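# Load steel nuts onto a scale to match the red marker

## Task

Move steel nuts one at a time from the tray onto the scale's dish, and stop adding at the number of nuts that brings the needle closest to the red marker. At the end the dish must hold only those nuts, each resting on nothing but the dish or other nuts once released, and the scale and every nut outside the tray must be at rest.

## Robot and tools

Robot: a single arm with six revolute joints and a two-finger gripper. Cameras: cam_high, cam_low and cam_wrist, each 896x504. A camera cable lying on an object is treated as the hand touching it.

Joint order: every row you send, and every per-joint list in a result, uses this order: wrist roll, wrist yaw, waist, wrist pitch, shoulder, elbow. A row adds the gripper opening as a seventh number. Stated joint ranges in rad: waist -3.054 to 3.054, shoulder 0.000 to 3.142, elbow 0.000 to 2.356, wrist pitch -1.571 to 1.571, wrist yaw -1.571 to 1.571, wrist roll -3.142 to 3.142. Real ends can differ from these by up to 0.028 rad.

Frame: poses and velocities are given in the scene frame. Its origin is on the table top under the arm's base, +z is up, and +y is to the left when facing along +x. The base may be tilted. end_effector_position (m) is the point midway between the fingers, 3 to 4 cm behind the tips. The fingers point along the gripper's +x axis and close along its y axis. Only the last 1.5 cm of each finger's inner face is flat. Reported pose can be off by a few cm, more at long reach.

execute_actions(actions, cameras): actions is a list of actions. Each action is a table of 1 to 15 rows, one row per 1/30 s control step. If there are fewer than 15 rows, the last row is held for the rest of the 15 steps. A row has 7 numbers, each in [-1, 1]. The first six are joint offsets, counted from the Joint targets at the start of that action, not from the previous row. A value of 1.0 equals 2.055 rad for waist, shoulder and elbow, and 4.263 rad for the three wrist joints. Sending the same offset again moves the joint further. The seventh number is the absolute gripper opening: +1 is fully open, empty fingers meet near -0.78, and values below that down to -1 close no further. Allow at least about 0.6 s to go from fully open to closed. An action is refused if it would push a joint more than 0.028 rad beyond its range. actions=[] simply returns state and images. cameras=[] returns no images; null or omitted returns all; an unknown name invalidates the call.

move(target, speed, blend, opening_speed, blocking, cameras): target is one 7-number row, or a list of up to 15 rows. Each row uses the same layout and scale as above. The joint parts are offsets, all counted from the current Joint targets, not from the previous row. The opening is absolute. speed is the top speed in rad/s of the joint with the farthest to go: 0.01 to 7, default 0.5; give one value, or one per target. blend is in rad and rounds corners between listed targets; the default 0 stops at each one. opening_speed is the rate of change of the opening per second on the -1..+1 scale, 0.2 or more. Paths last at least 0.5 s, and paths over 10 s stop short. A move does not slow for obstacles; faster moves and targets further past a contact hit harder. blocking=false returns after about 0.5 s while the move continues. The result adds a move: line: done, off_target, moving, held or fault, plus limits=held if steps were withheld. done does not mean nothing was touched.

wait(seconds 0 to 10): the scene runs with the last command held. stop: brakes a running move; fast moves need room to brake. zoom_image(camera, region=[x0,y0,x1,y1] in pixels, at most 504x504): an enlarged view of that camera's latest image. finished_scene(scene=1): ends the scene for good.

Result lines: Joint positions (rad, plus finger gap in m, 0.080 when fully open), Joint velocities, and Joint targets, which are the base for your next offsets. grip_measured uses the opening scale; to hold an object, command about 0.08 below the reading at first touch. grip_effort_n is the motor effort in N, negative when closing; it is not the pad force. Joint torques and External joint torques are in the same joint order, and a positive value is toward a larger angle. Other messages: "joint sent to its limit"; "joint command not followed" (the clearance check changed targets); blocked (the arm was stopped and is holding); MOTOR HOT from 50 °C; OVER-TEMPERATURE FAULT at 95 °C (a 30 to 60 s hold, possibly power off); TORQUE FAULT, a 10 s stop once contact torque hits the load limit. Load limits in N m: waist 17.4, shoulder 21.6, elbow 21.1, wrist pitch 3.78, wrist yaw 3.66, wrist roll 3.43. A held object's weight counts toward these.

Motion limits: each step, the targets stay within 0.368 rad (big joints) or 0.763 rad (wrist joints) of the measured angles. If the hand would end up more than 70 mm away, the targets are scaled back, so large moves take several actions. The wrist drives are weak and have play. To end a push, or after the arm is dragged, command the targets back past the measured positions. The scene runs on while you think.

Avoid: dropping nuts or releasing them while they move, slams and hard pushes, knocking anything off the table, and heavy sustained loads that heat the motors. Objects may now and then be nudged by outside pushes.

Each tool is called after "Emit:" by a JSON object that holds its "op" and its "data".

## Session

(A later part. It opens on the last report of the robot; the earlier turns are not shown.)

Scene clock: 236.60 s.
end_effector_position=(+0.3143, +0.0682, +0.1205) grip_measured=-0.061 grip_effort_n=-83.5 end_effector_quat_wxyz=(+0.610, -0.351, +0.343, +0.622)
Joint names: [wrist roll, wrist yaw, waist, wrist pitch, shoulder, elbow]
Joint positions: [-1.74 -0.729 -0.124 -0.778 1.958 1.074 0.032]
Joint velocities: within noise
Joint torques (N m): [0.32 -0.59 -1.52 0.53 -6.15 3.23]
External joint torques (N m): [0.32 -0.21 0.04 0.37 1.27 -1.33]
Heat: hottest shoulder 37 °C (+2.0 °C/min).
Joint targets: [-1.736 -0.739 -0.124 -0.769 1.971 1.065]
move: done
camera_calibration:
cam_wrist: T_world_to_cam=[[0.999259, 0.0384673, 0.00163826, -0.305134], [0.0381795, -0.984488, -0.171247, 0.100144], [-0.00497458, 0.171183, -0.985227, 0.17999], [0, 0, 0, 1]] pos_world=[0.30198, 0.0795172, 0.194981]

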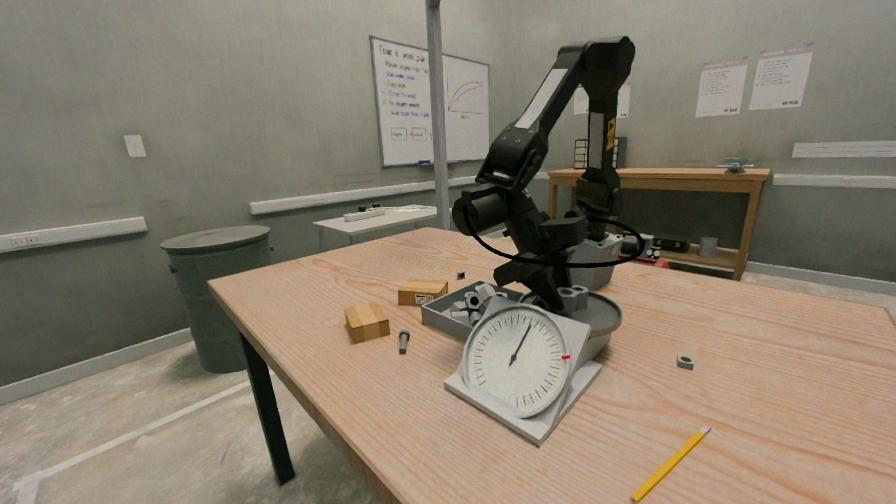

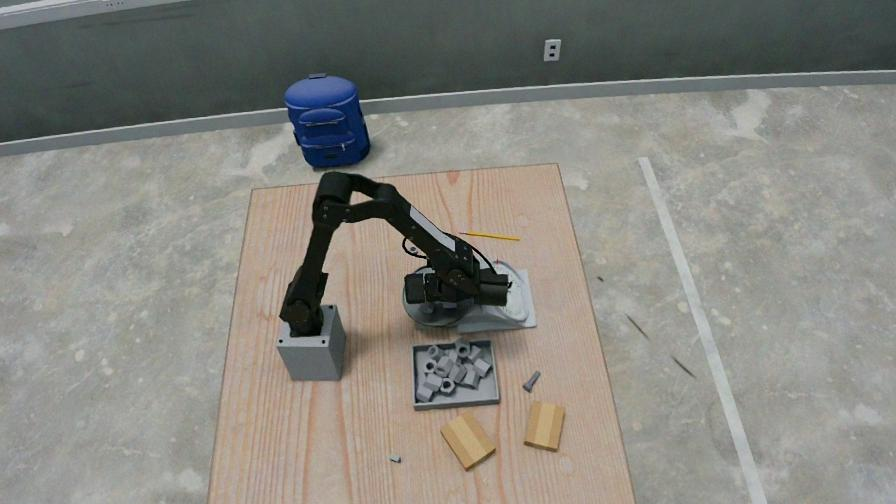

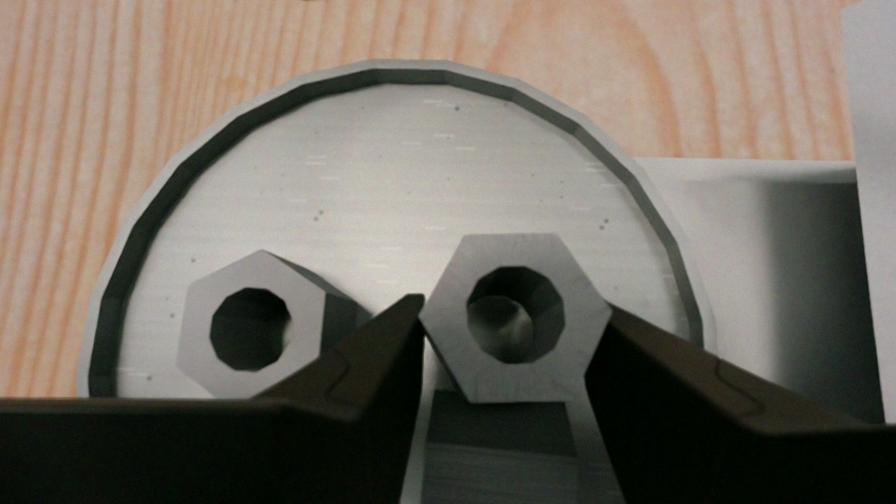

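Emit:
{"op": "execute_actions", "data": {"actions": []}}

Emit:
{"op": "zoom_image", "data": {"camera": "cam_high", "region": [462, 300, 582, 420]}}

Emit:
{"op": "zoom_image", "data": {"camera": "cam_wrist", "region": [250, 100, 700, 504]}}

Emit:
{"op": "zoom_image", "data": {"camera": "cam_high", "region": [420, 180, 620, 330]}}

Scene clock: 246.70 s.
end_effector_position=(+0.3144, +0.0682, +0.1204) grip_measured=-0.061 grip_effort_n=-83.5 end_effector_quat_wxyz=(+0.610, -0.351, +0.343, +0.622)
Joint names: [wrist roll, wrist yaw, waist, wrist pitch, shoulder, elbow]
Joint positions: [-1.74 -0.729 -0.124 -0.776 1.958 1.074 0.032]
Joint velocities: within noise
Joint torques (N m): [0.31 -0.59 -1.52 0.52 -6.16 3.2]
External joint torques (N m): [0.31 -0.21 0.05 0.36 1.3 -1.38]
Heat: hottest shoulder 36 °C (+1.0 °C/min).
Joint targets: [-1.736 -0.739 -0.124 -0.769 1.971 1.065]
Tool commands: gripper/opening=-0.25
camera_calibration:
cam_wrist: T_world_to_cam=[[0.999248, 0.0386722, 0.00278618, -0.305472], [0.0385784, -0.984497, -0.171108, 0.0998772], [-0.00387414, 0.171087, -0.985248, 0.179589], [0, 0, 0, 1]] pos_world=[0.302085, 0.0794167, 0.194881]

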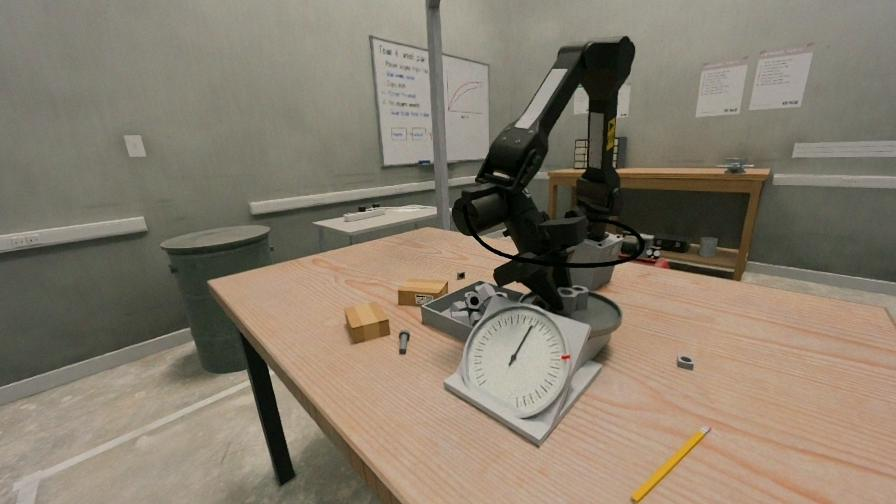

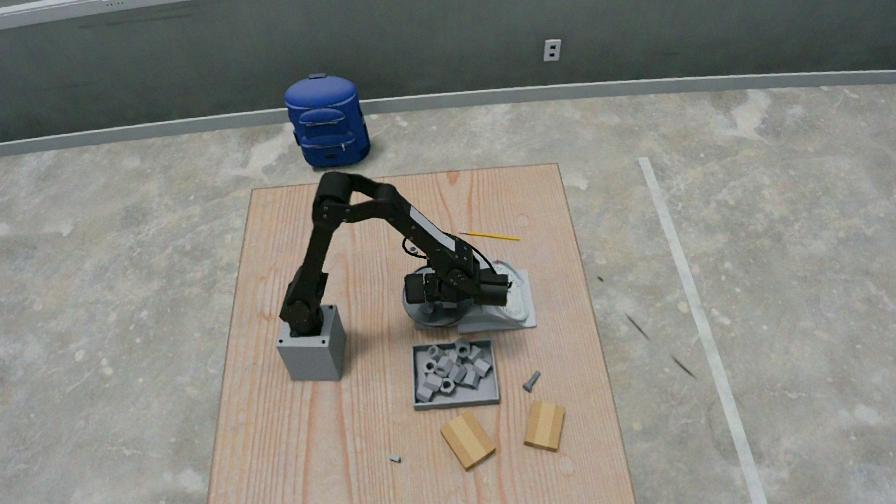

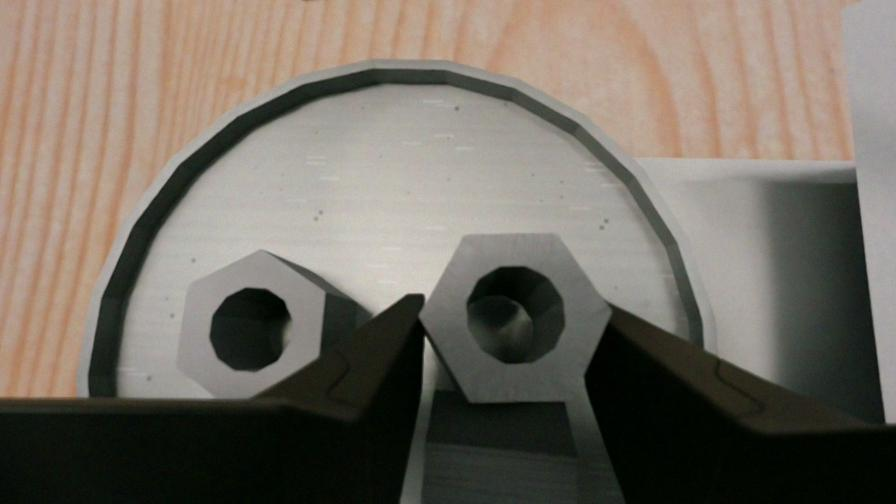

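Scaled by 4.200.

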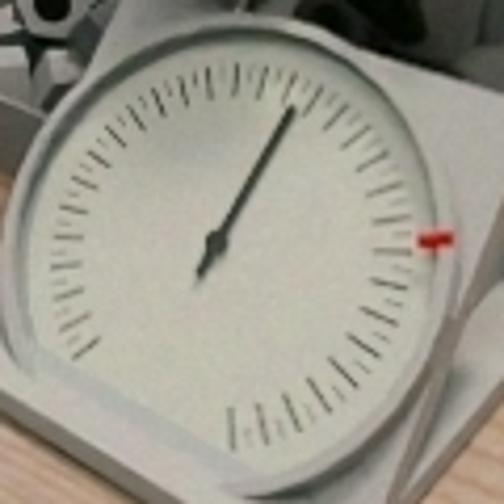

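Scaled by 1.120.

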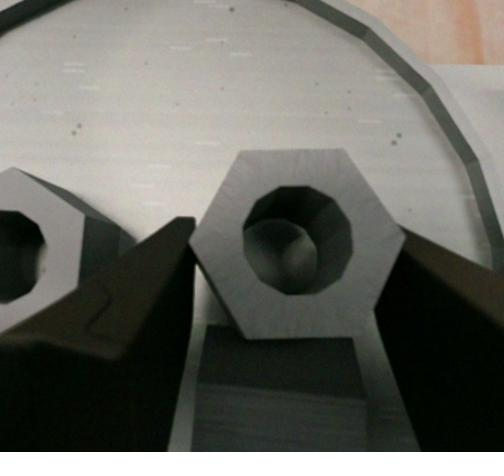

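Scaled by 2.520.

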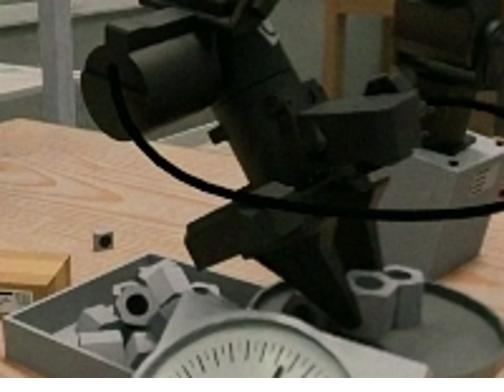

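Emit:
{"op": "move", "data": {"target": [0.00145, 0, 0.00375, -0.0108, -0.01946, 0.01557, -0.25], "speed": 0.1}}

Emit:
{"op": "zoom_image", "data": {"camera": "cam_high", "region": [462, 300, 582, 420]}}

Emit:
{"op": "zoom_image", "data": {"camera": "cam_high", "region": [520, 240, 640, 340]}}

Scene clock: 253.83 s.
end_effector_position=(+0.3136, +0.0713, +0.1277) grip_measured=-0.061 grip_effort_n=-83.5 end_effector_quat_wxyz=(+0.609, -0.348, +0.345, +0.623)
Joint names: [wrist roll, wrist yaw, waist, wrist pitch, shoulder, elbow]
Joint positions: [-1.735 -0.729 -0.119 -0.811 1.942 1.087 0.032]
Joint velocities: within noise
Joint torques (N m): [0.33 -0.59 -1.29 -0.11 -9.06 5.16]
External joint torques (N m): [0.33 -0.21 0.26 -0.24 -1.67 0.58]
Heat: hottest shoulder 36 °C (+1.0 °C/min).
Joint targets: [-1.730 -0.739 -0.116 -0.815 1.931 1.097]
move: done
camera_calibration:
cam_wrist: T_world_to_cam=[[0.999238, 0.0385851, -0.00593105, -0.303698], [0.0369908, -0.984395, -0.17204, 0.104782], [-0.0124767, 0.17169, -0.985072, 0.188977], [0, 0, 0, 1]] pos_world=[0.301948, 0.0824193, 0.202381]

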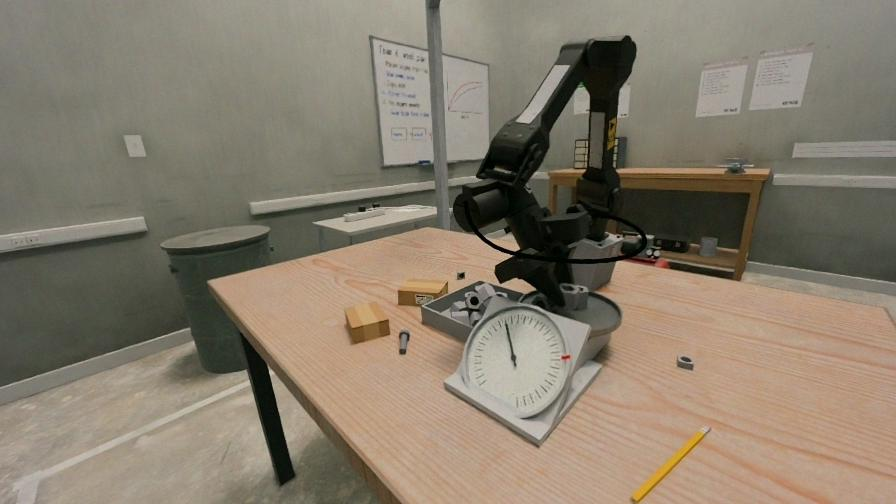

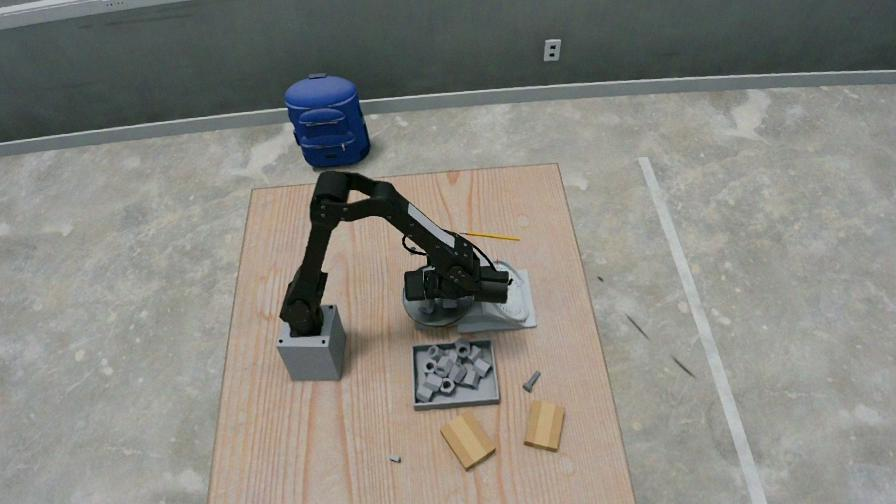

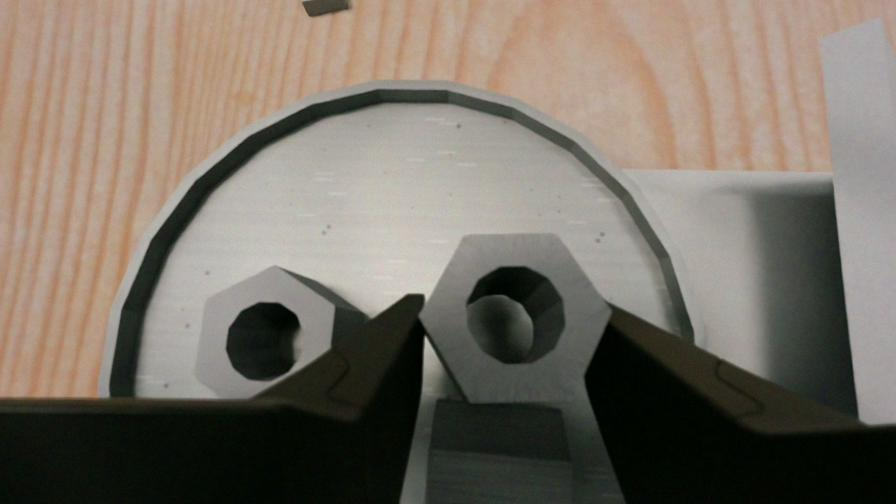

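Scaled by 4.200.

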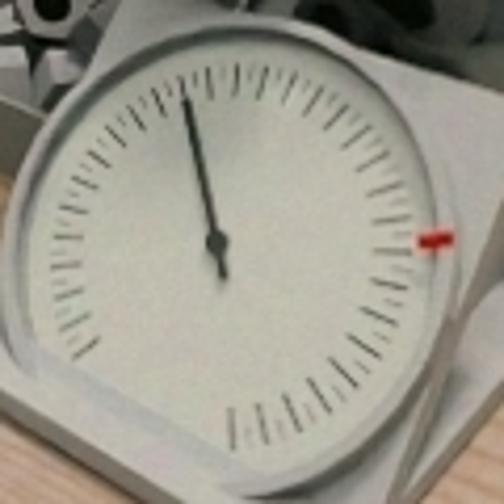

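Scaled by 4.200.

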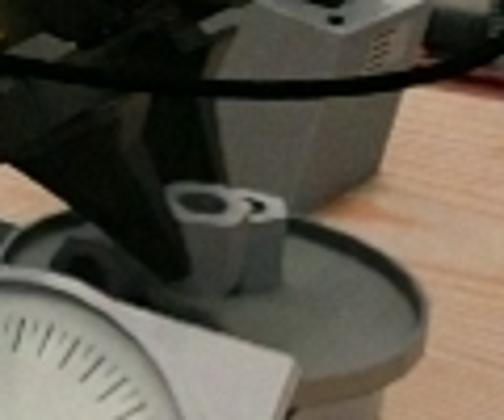

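Emit:
{"op": "move", "data": {"target": [0.0036, -0.0001, 0.00676, 0.00727, 0.0253, 0.00467, -0.25], "speed": 0.1}}

Emit:
{"op": "zoom_image", "data": {"camera": "cam_high", "region": [462, 300, 582, 420]}}

Scene clock: 260.60 s.
end_effector_position=(+0.3165, +0.0737, +0.1193) grip_measured=-0.061 grip_effort_n=-83.5 end_effector_quat_wxyz=(+0.607, -0.345, +0.349, +0.626)
Joint names: [wrist roll, wrist yaw, waist, wrist pitch, shoulder, elbow]
Joint positions: [-1.72 -0.729 -0.105 -0.79 1.973 1.095 0.032]
Joint velocities: within noise
Joint torques (N m): [0.34 -0.6 -1.26 0.34 -6.63 5.25]
External joint torques (N m): [0.34 -0.22 0.31 0.21 0.92 0.73]
Heat: hottest shoulder 37 °C (+2.0 °C/min).
Joint targets: [-1.715 -0.739 -0.102 -0.784 1.983 1.106]
move: done
camera_calibration:
cam_wrist: T_world_to_cam=[[0.999094, 0.0386501, -0.0177911, -0.305246], [0.0350103, -0.984393, -0.172464, 0.106265], [-0.0241792, 0.171685, -0.984855, 0.183973], [0, 0, 0, 1]] pos_world=[0.305698, 0.0848193, 0.194083]

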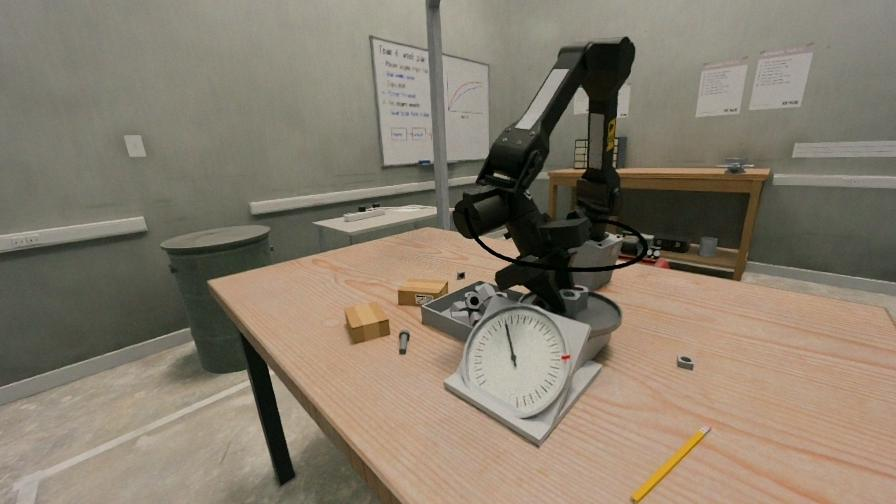

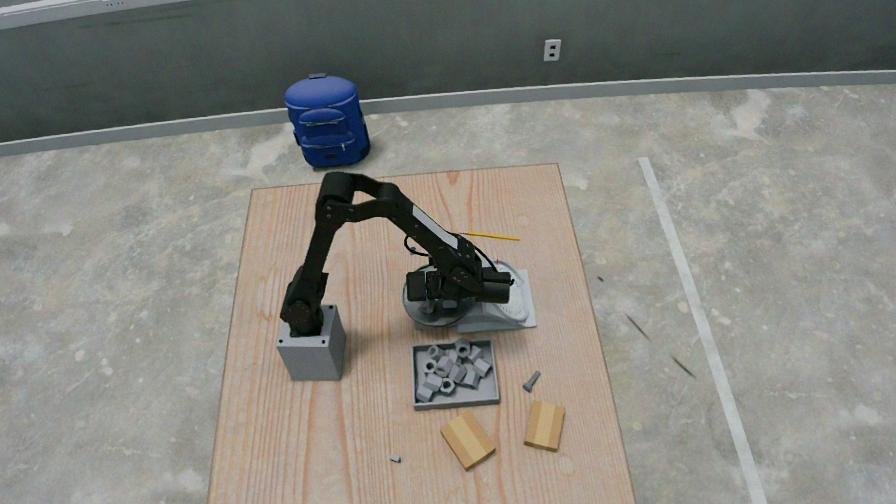

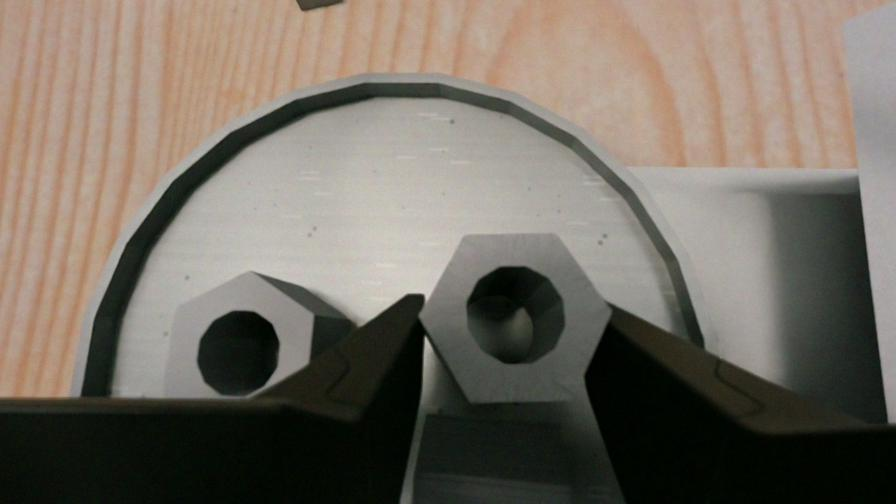

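Scaled by 4.200.

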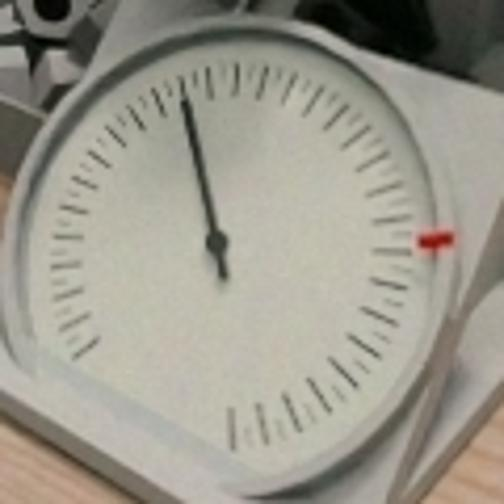

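Emit:
{"op": "move", "data": {"target": [0.0011, -0.0001, 0.0017, 0.006, 0.00574, -0.0151, -0.25], "speed": 0.1, "cameras": ["cam_wrist"]}}

Emit:
{"op": "execute_actions", "data": {"actions": [], "cameras": ["cam_high", "cam_wrist"]}}

Emit:
{"op": "zoom_image", "data": {"camera": "cam_high", "region": [462, 300, 582, 420]}}

Emit:
{"op": "zoom_image", "data": {"camera": "cam_high", "region": [520, 240, 640, 340]}}

Scene clock: 262.80 s.
end_effector_position=(+0.3157, +0.0736, +0.1130) grip_measured=-0.061 grip_effort_n=-83.5 end_effector_quat_wxyz=(+0.607, -0.344, +0.349, +0.626)
Joint names: [wrist roll, wrist yaw, waist, wrist pitch, shoulder, elbow]
Joint positions: [-1.715 -0.729 -0.102 -0.764 1.985 1.083 0.032]
Joint velocities: within noise
Joint torques (N m): [0.33 -0.62 -1.29 0.32 -6.6 3.23]
External joint torques (N m): [0.33 -0.23 0.26 0.18 1 -1.24]
Heat: hottest shoulder 37 °C (+2.0 °C/min).
Joint targets: [-1.710 -0.739 -0.099 -0.759 1.995 1.075]
move: done
camera_calibration:
cam_wrist: T_world_to_cam=[[0.999073, 0.0384968, -0.0192459, -0.30436], [0.0346134, -0.984434, -0.17231, 0.105298], [-0.0255797, 0.171484, -0.984855, 0.178196], [0, 0, 0, 1]] pos_world=[0.304992, 0.0848184, 0.187784]
Images, in order (width x height): cam_wrist 896x504.

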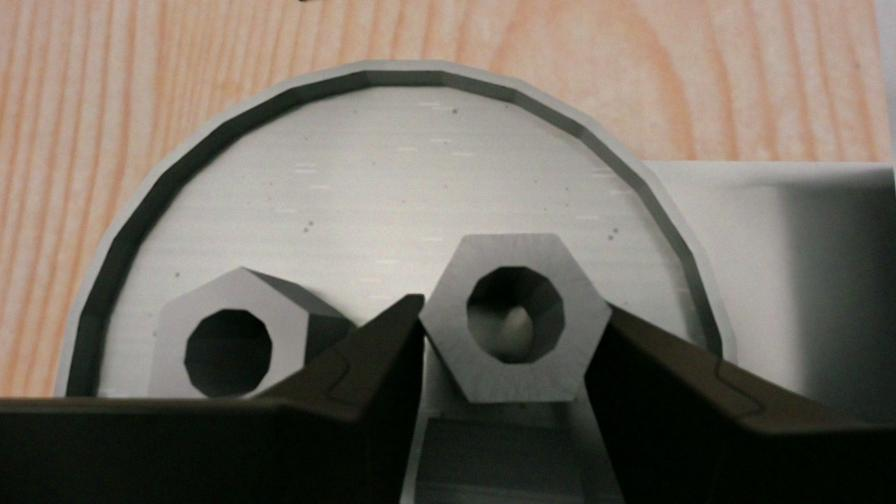

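Scene clock: 262.80 s.
end_effector_position=(+0.3157, +0.0736, +0.1130) grip_measured=-0.061 grip_effort_n=-83.5 end_effector_quat_wxyz=(+0.607, -0.344, +0.349, +0.626)
Joint names: [wrist roll, wrist yaw, waist, wrist pitch, shoulder, elbow]
Joint positions: [-1.715 -0.729 -0.102 -0.764 1.985 1.083 0.032]
Joint velocities: within noise
Joint torques (N m): [0.33 -0.62 -1.29 0.32 -6.6 3.23]
External joint torques (N m): [0.33 -0.23 0.26 0.18 1 -1.24]
Heat: hottest shoulder 37 °C (+2.0 °C/min).
Joint targets: [-1.710 -0.739 -0.099 -0.759 1.995 1.075]
Tool commands: gripper/opening=-0.25
camera_calibration:
cam_wrist: T_world_to_cam=[[0.999073, 0.0384968, -0.0192459, -0.30436], [0.0346134, -0.984434, -0.17231, 0.105298], [-0.0255797, 0.171484, -0.984855, 0.178196], [0, 0, 0, 1]] pos_world=[0.304992, 0.0848184, 0.187784]
Images, in order (width x height): cam_high 896x504, cam_wrist 896x504.

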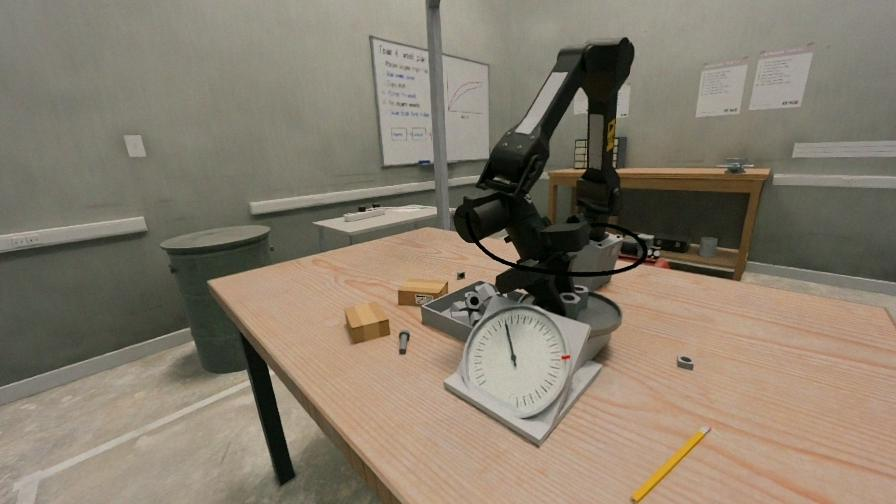

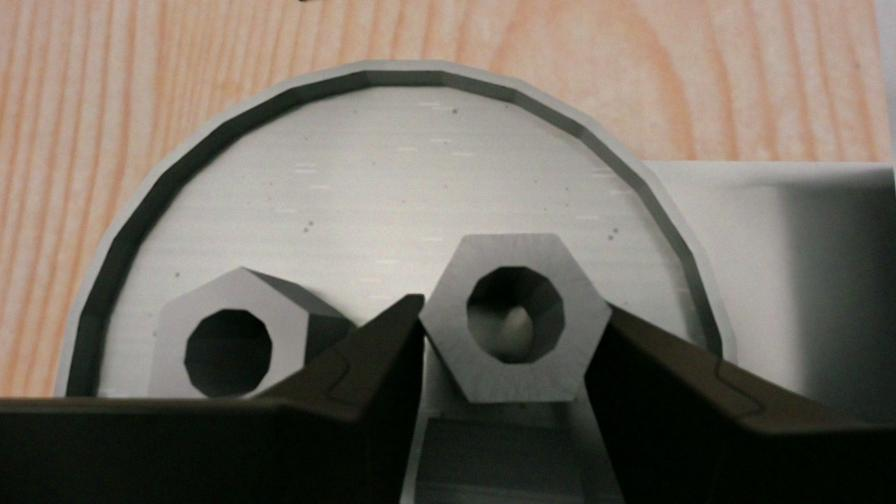

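Scaled by 4.200.

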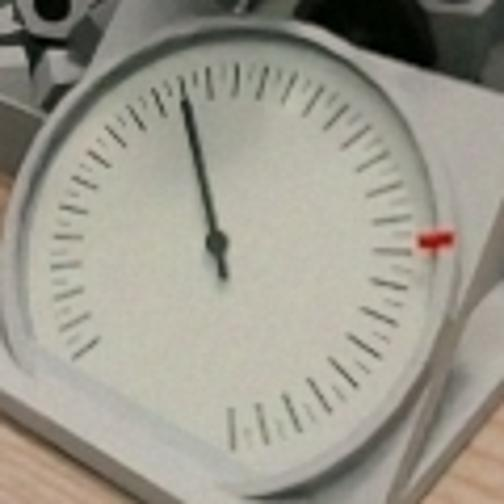

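Scaled by 4.200.

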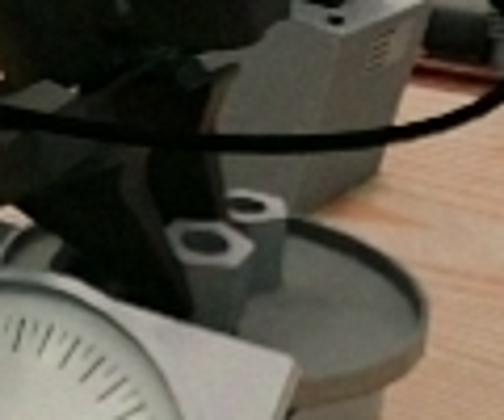

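Emit:
{"op": "move", "data": {"target": [0.00055, 0, 0.0009, 0.003, 0.0029, -0.0026, -0.25], "speed": 0.1, "cameras": ["cam_high"]}}

Emit:
{"op": "zoom_image", "data": {"camera": "cam_high", "region": [462, 300, 582, 420]}}

Scene clock: 264.17 s.
end_effector_position=(+0.3156, +0.0736, +0.1103) grip_measured=-0.061 grip_effort_n=-83.5 end_effector_quat_wxyz=(+0.607, -0.344, +0.350, +0.625)
Joint names: [wrist roll, wrist yaw, waist, wrist pitch, shoulder, elbow]
Joint positions: [-1.712 -0.729 -0.1 -0.751 1.991 1.078 0.032]
Joint velocities: within noise
Joint torques (N m): [0.32 -0.62 -1.26 0.32 -6.62 3.17]
External joint torques (N m): [0.32 -0.24 0.31 0.19 0.91 -1.22]
Heat: hottest shoulder 37 °C (+2.0 °C/min).
Joint targets: [-1.708 -0.739 -0.097 -0.746 2.000 1.070]
move: done
Images, in order (width x height): cam_high 896x504.

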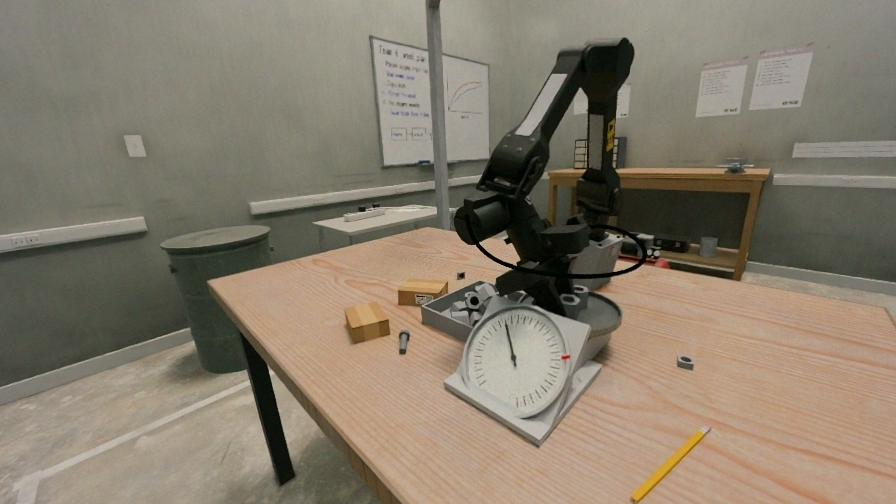

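Scaled by 4.200.

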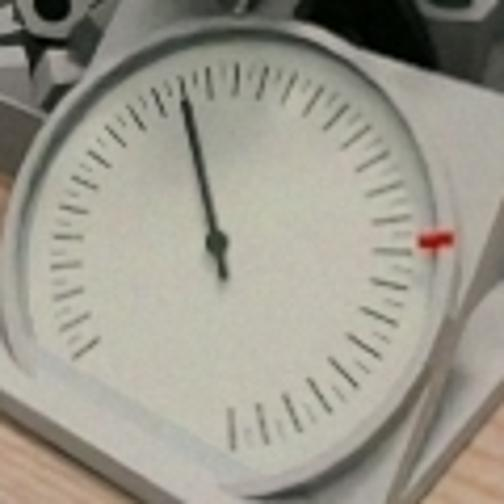

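Emit:
{"op": "move", "data": {"target": [0.00055, 0, 0.0009, 0.003, 0.0029, -0.0026, -0.25], "speed": 0.1, "cameras": ["cam_high"]}}

Emit:
{"op": "zoom_image", "data": {"camera": "cam_high", "region": [462, 300, 582, 420]}}

Emit:
{"op": "zoom_image", "data": {"camera": "cam_high", "region": [520, 240, 640, 340]}}

Scene clock: 265.33 s.
end_effector_position=(+0.3155, +0.0736, +0.1079) grip_measured=-0.061 grip_effort_n=-83.5 end_effector_quat_wxyz=(+0.607, -0.345, +0.349, +0.625)
Joint names: [wrist roll, wrist yaw, waist, wrist pitch, shoulder, elbow]
Joint positions: [-1.711 -0.729 -0.099 -0.739 1.995 1.073 0.032]
Joint velocities: within noise
Joint torques (N m): [0.34 -0.62 -1.22 0.47 -6.43 3.06]
External joint torques (N m): [0.34 -0.24 0.37 0.33 1.12 -1.31]
Heat: hottest shoulder 37 °C (+2.0 °C/min).
Joint targets: [-1.705 -0.739 -0.095 -0.733 2.006 1.065]
move: done
Images, in order (width x height): cam_high 896x504.

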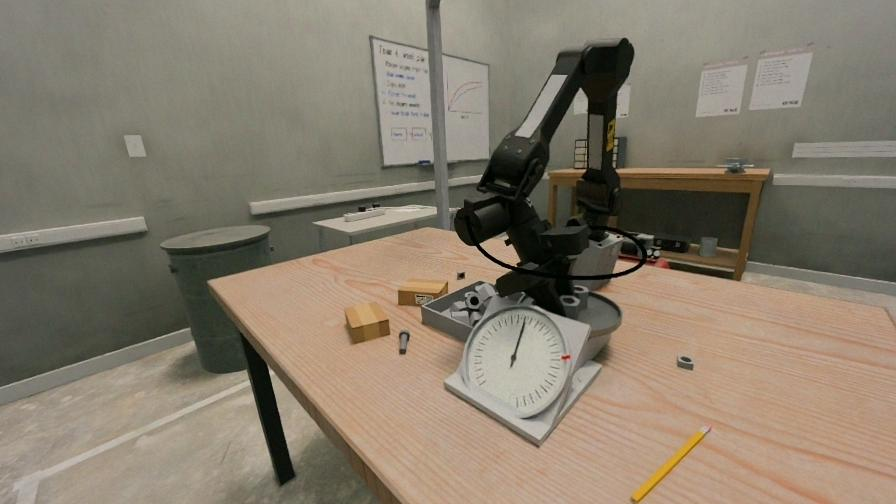

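Scaled by 4.200.

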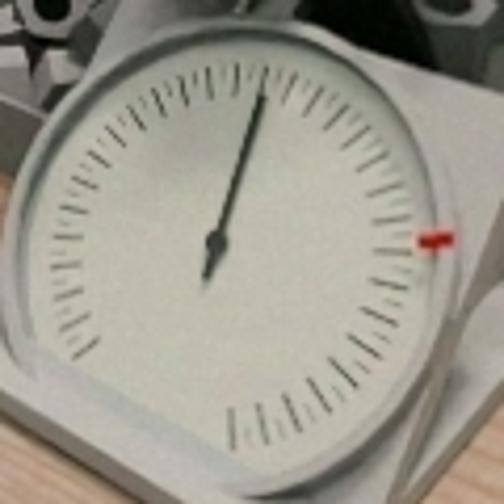

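Scaled by 4.200.

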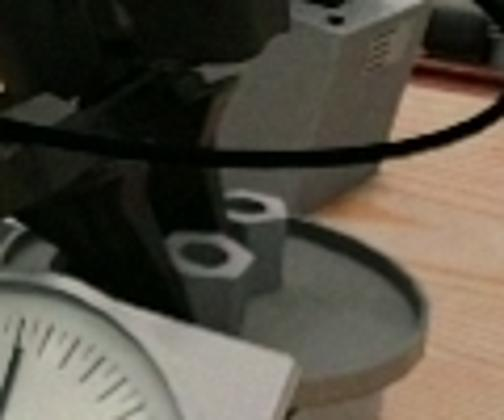

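Emit:
{"op": "move", "data": {"target": [0, 0, 0, 0, 0, 0, 0.04], "opening_speed": 0.5}}

Emit:
{"op": "zoom_image", "data": {"camera": "cam_high", "region": [462, 300, 582, 420]}}

Scene clock: 266.77 s.
end_effector_position=(+0.3153, +0.0737, +0.1077) grip_measured=+0.037 grip_effort_n=13.7 end_effector_quat_wxyz=(+0.607, -0.344, +0.350, +0.625)
Joint names: [wrist roll, wrist yaw, waist, wrist pitch, shoulder, elbow]
Joint positions: [-1.709 -0.729 -0.098 -0.739 1.995 1.073 0.037]
Joint velocities: within noise
Joint torques (N m): [0.33 -0.62 -1.24 0.38 -6.43 3.14]
External joint torques (N m): [0.33 -0.24 0.33 0.25 1.14 -1.21]
Heat: hottest shoulder 37 °C (+2.0 °C/min).
Joint targets: [-1.705 -0.739 -0.095 -0.733 2.007 1.064]
move: done
camera_calibration:
cam_wrist: T_world_to_cam=[[0.999123, 0.0373992, -0.0188444, -0.304065], [0.0336121, -0.984547, -0.171865, 0.104828], [-0.0249808, 0.171081, -0.98494, 0.1728], [0, 0, 0, 1]] pos_world=[0.304592, 0.0850168, 0.182484]

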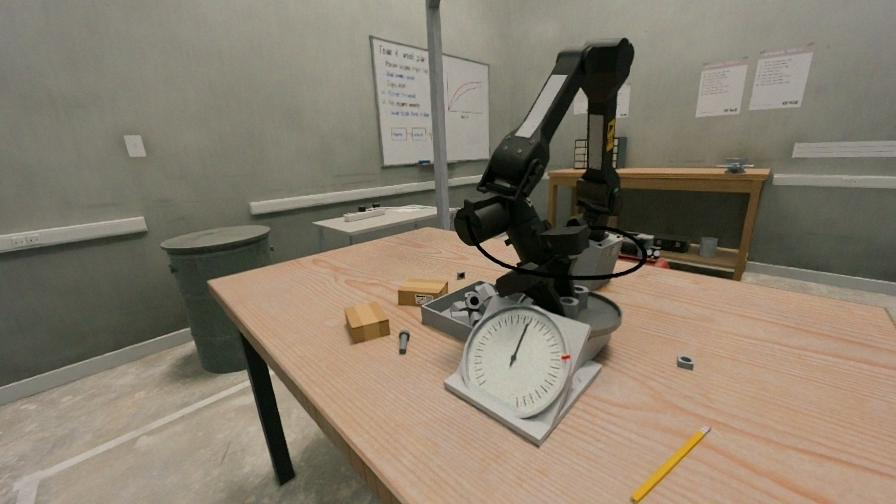

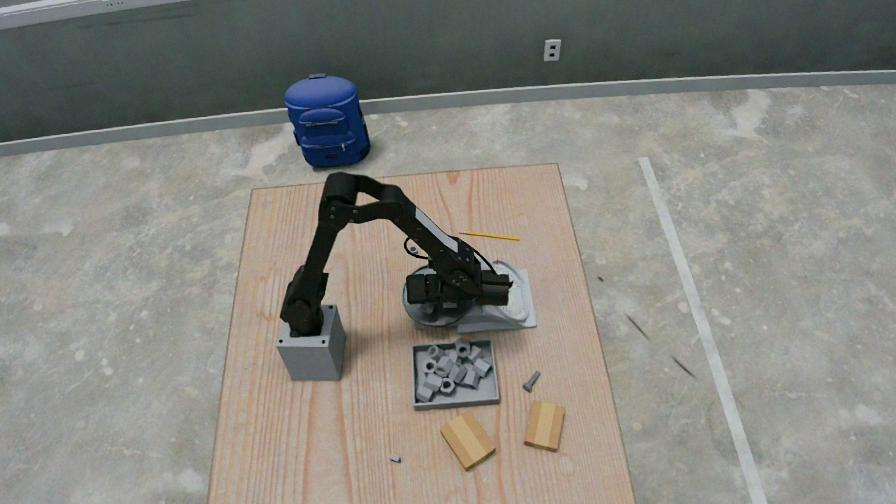

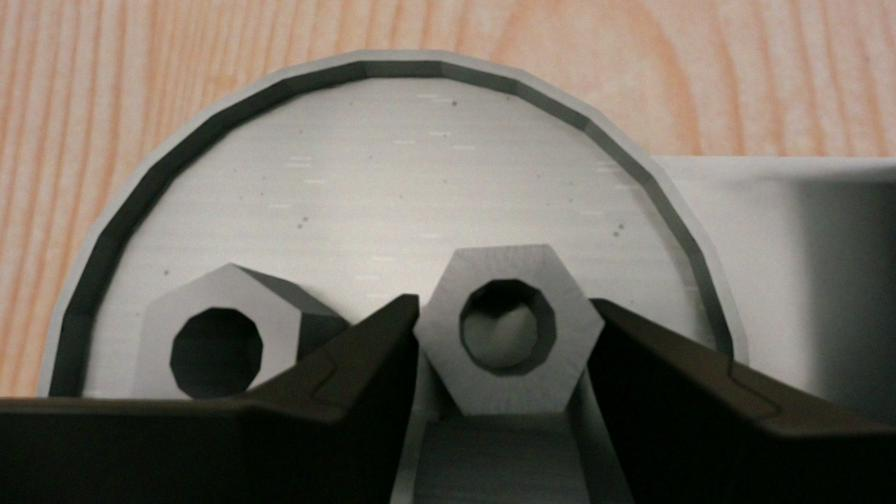

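Scaled by 4.200.

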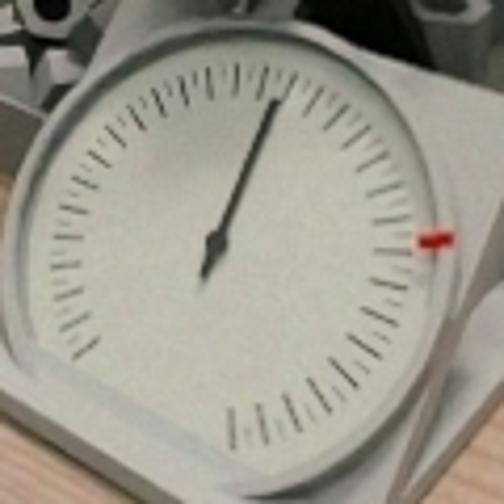

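Emit:
{"op": "move", "data": {"target": [[-0.00366, 0.0002, -0.00574, -0.02275, -0.03085, 0.02618, 0.04], [-0.0117, 0.0047, -0.0185, -0.0633, -0.0657, 0.0584, 0.04], [-0.0699, 0.1321, -0.1689, -0.0725, -0.0538, 0.1185, 0.04]], "speed": [0.15, 0.35, 0.6], "blend": [0.02, 0.05, 0]}}

Emit:
{"op": "zoom_image", "data": {"camera": "cam_high", "region": [462, 300, 582, 420]}}

Emit:
{"op": "zoom_image", "data": {"camera": "cam_wrist", "region": [250, 0, 754, 504]}}

Emit:
{"op": "zoom_image", "data": {"camera": "cam_low", "region": [380, 230, 560, 420]}}

Emit:
{"op": "zoom_image", "data": {"camera": "cam_high", "region": [400, 240, 640, 380]}}

Scene clock: 272.37 s.
end_effector_position=(+0.3093, -0.0991, +0.1897) grip_measured=+0.038 grip_effort_n=13.3 end_effector_quat_wxyz=(+0.504, -0.499, +0.503, +0.494)
Joint names: [wrist roll, wrist yaw, waist, wrist pitch, shoulder, elbow]
Joint positions: [-1.988 -0.178 -0.442 -1.041 1.884 1.298 0.037]
Joint velocities: within noise
Joint torques (N m): [-0.41 0.18 -1.32 0.07 -6.26 6.02]
External joint torques (N m): [-0.41 0.24 0.19 -0.2 1.16 0.53]
Heat: hottest shoulder 36 °C (+1.0 °C/min).
Joint targets: [-2.003 -0.176 -0.442 -1.042 1.896 1.308]
move: done
camera_calibration:
cam_wrist: T_world_to_cam=[[0.999989, 0.00293381, -0.00365673, -0.296568], [0.00407151, -0.930153, 0.36715, -0.138771], [-0.00232417, -0.367161, -0.930155, 0.212222], [0, 0, 0, 1]] pos_world=[0.297623, -0.0502889, 0.247265]

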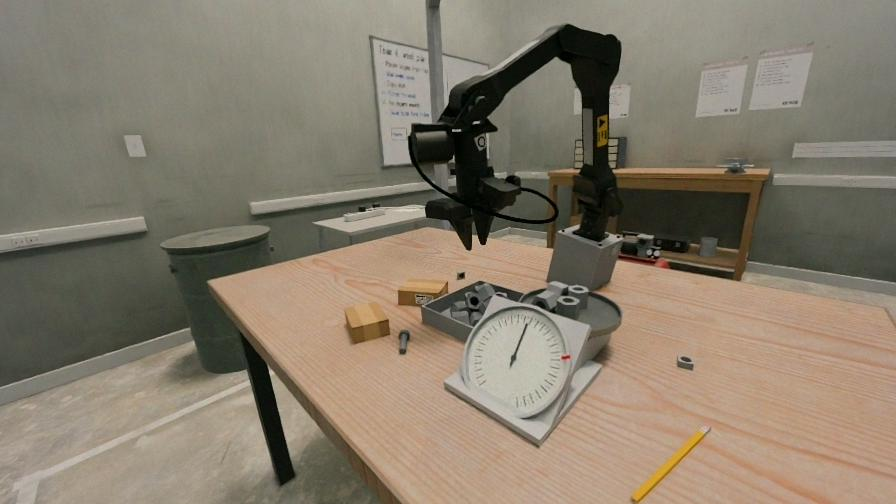

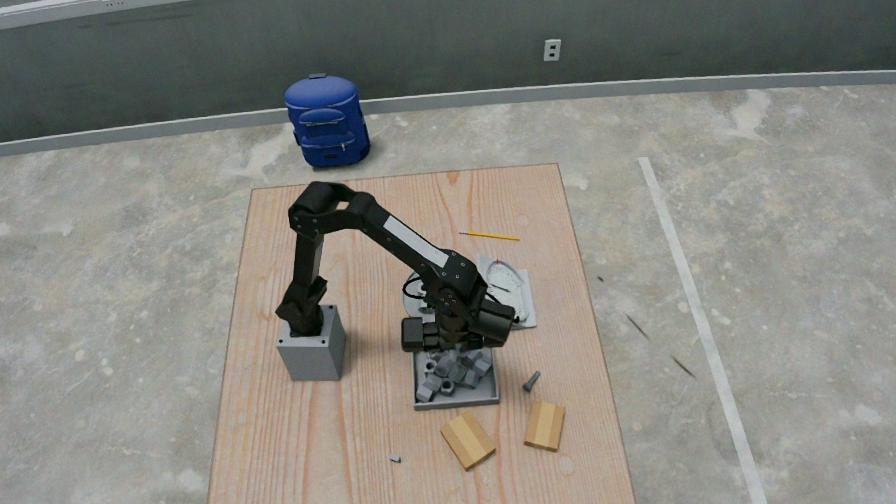

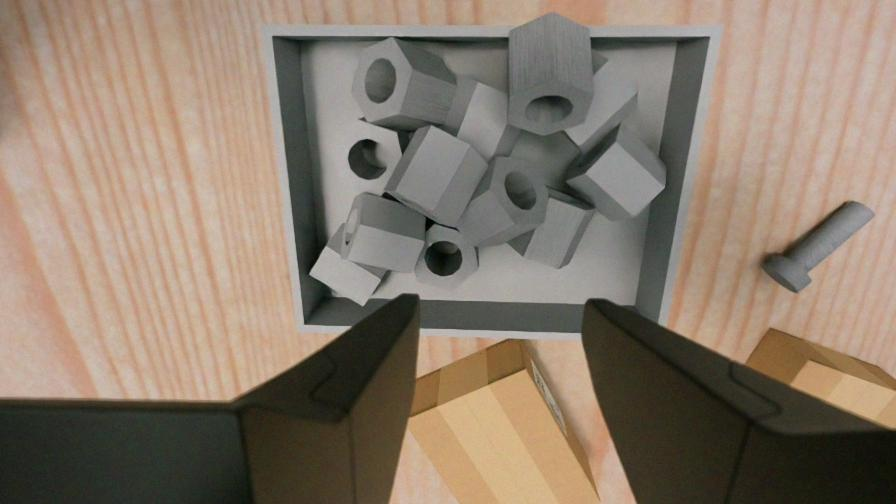

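Scaled by 4.200.

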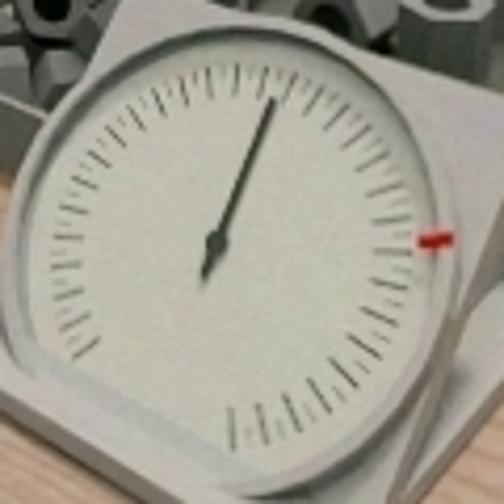

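Scaled by 1.000.

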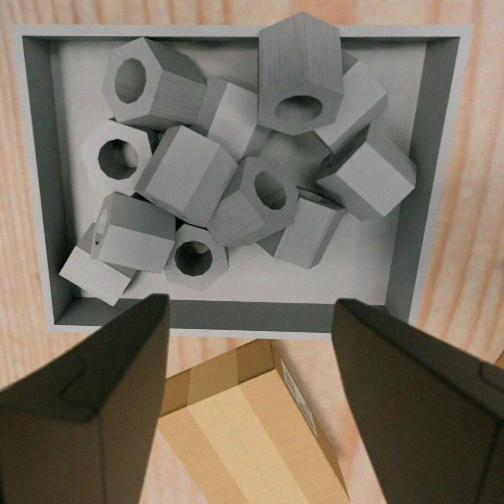

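Scaled by 2.653.

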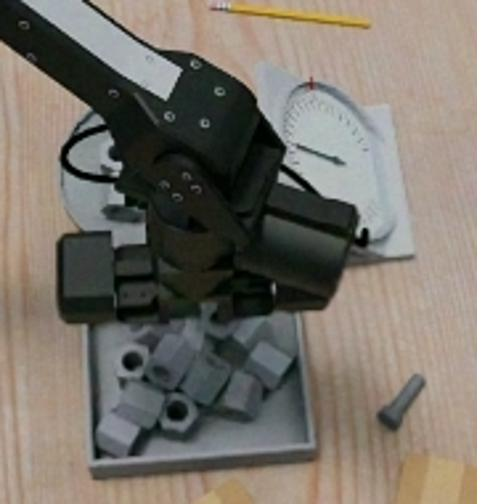

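Scaled by 2.100.

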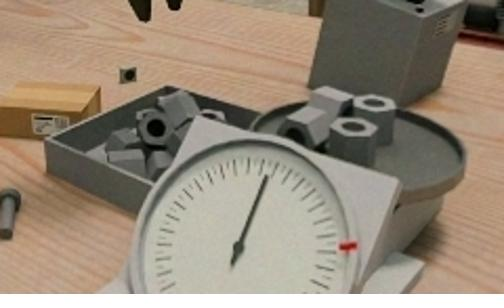

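Emit:
{"op": "zoom_image", "data": {"camera": "cam_wrist", "region": [480, 0, 700, 290]}}

Emit:
{"op": "zoom_image", "data": {"camera": "cam_wrist", "region": [300, 20, 520, 310]}}

Emit:
{"op": "zoom_image", "data": {"camera": "cam_high", "region": [420, 260, 540, 340]}}

Scaled by 1.738.

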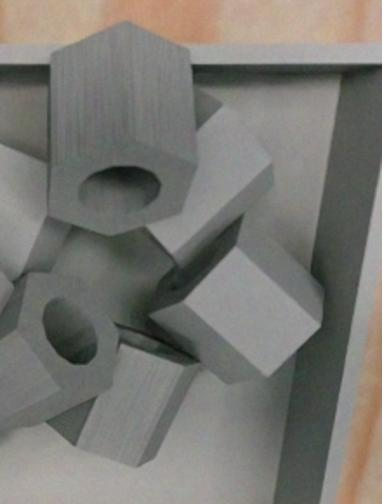

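Scaled by 1.738.

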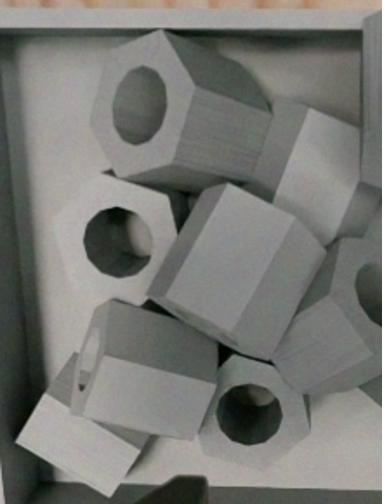

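Scaled by 4.200.

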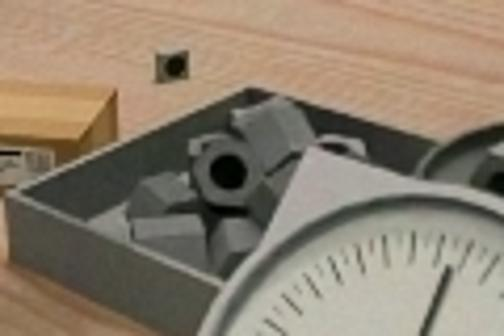

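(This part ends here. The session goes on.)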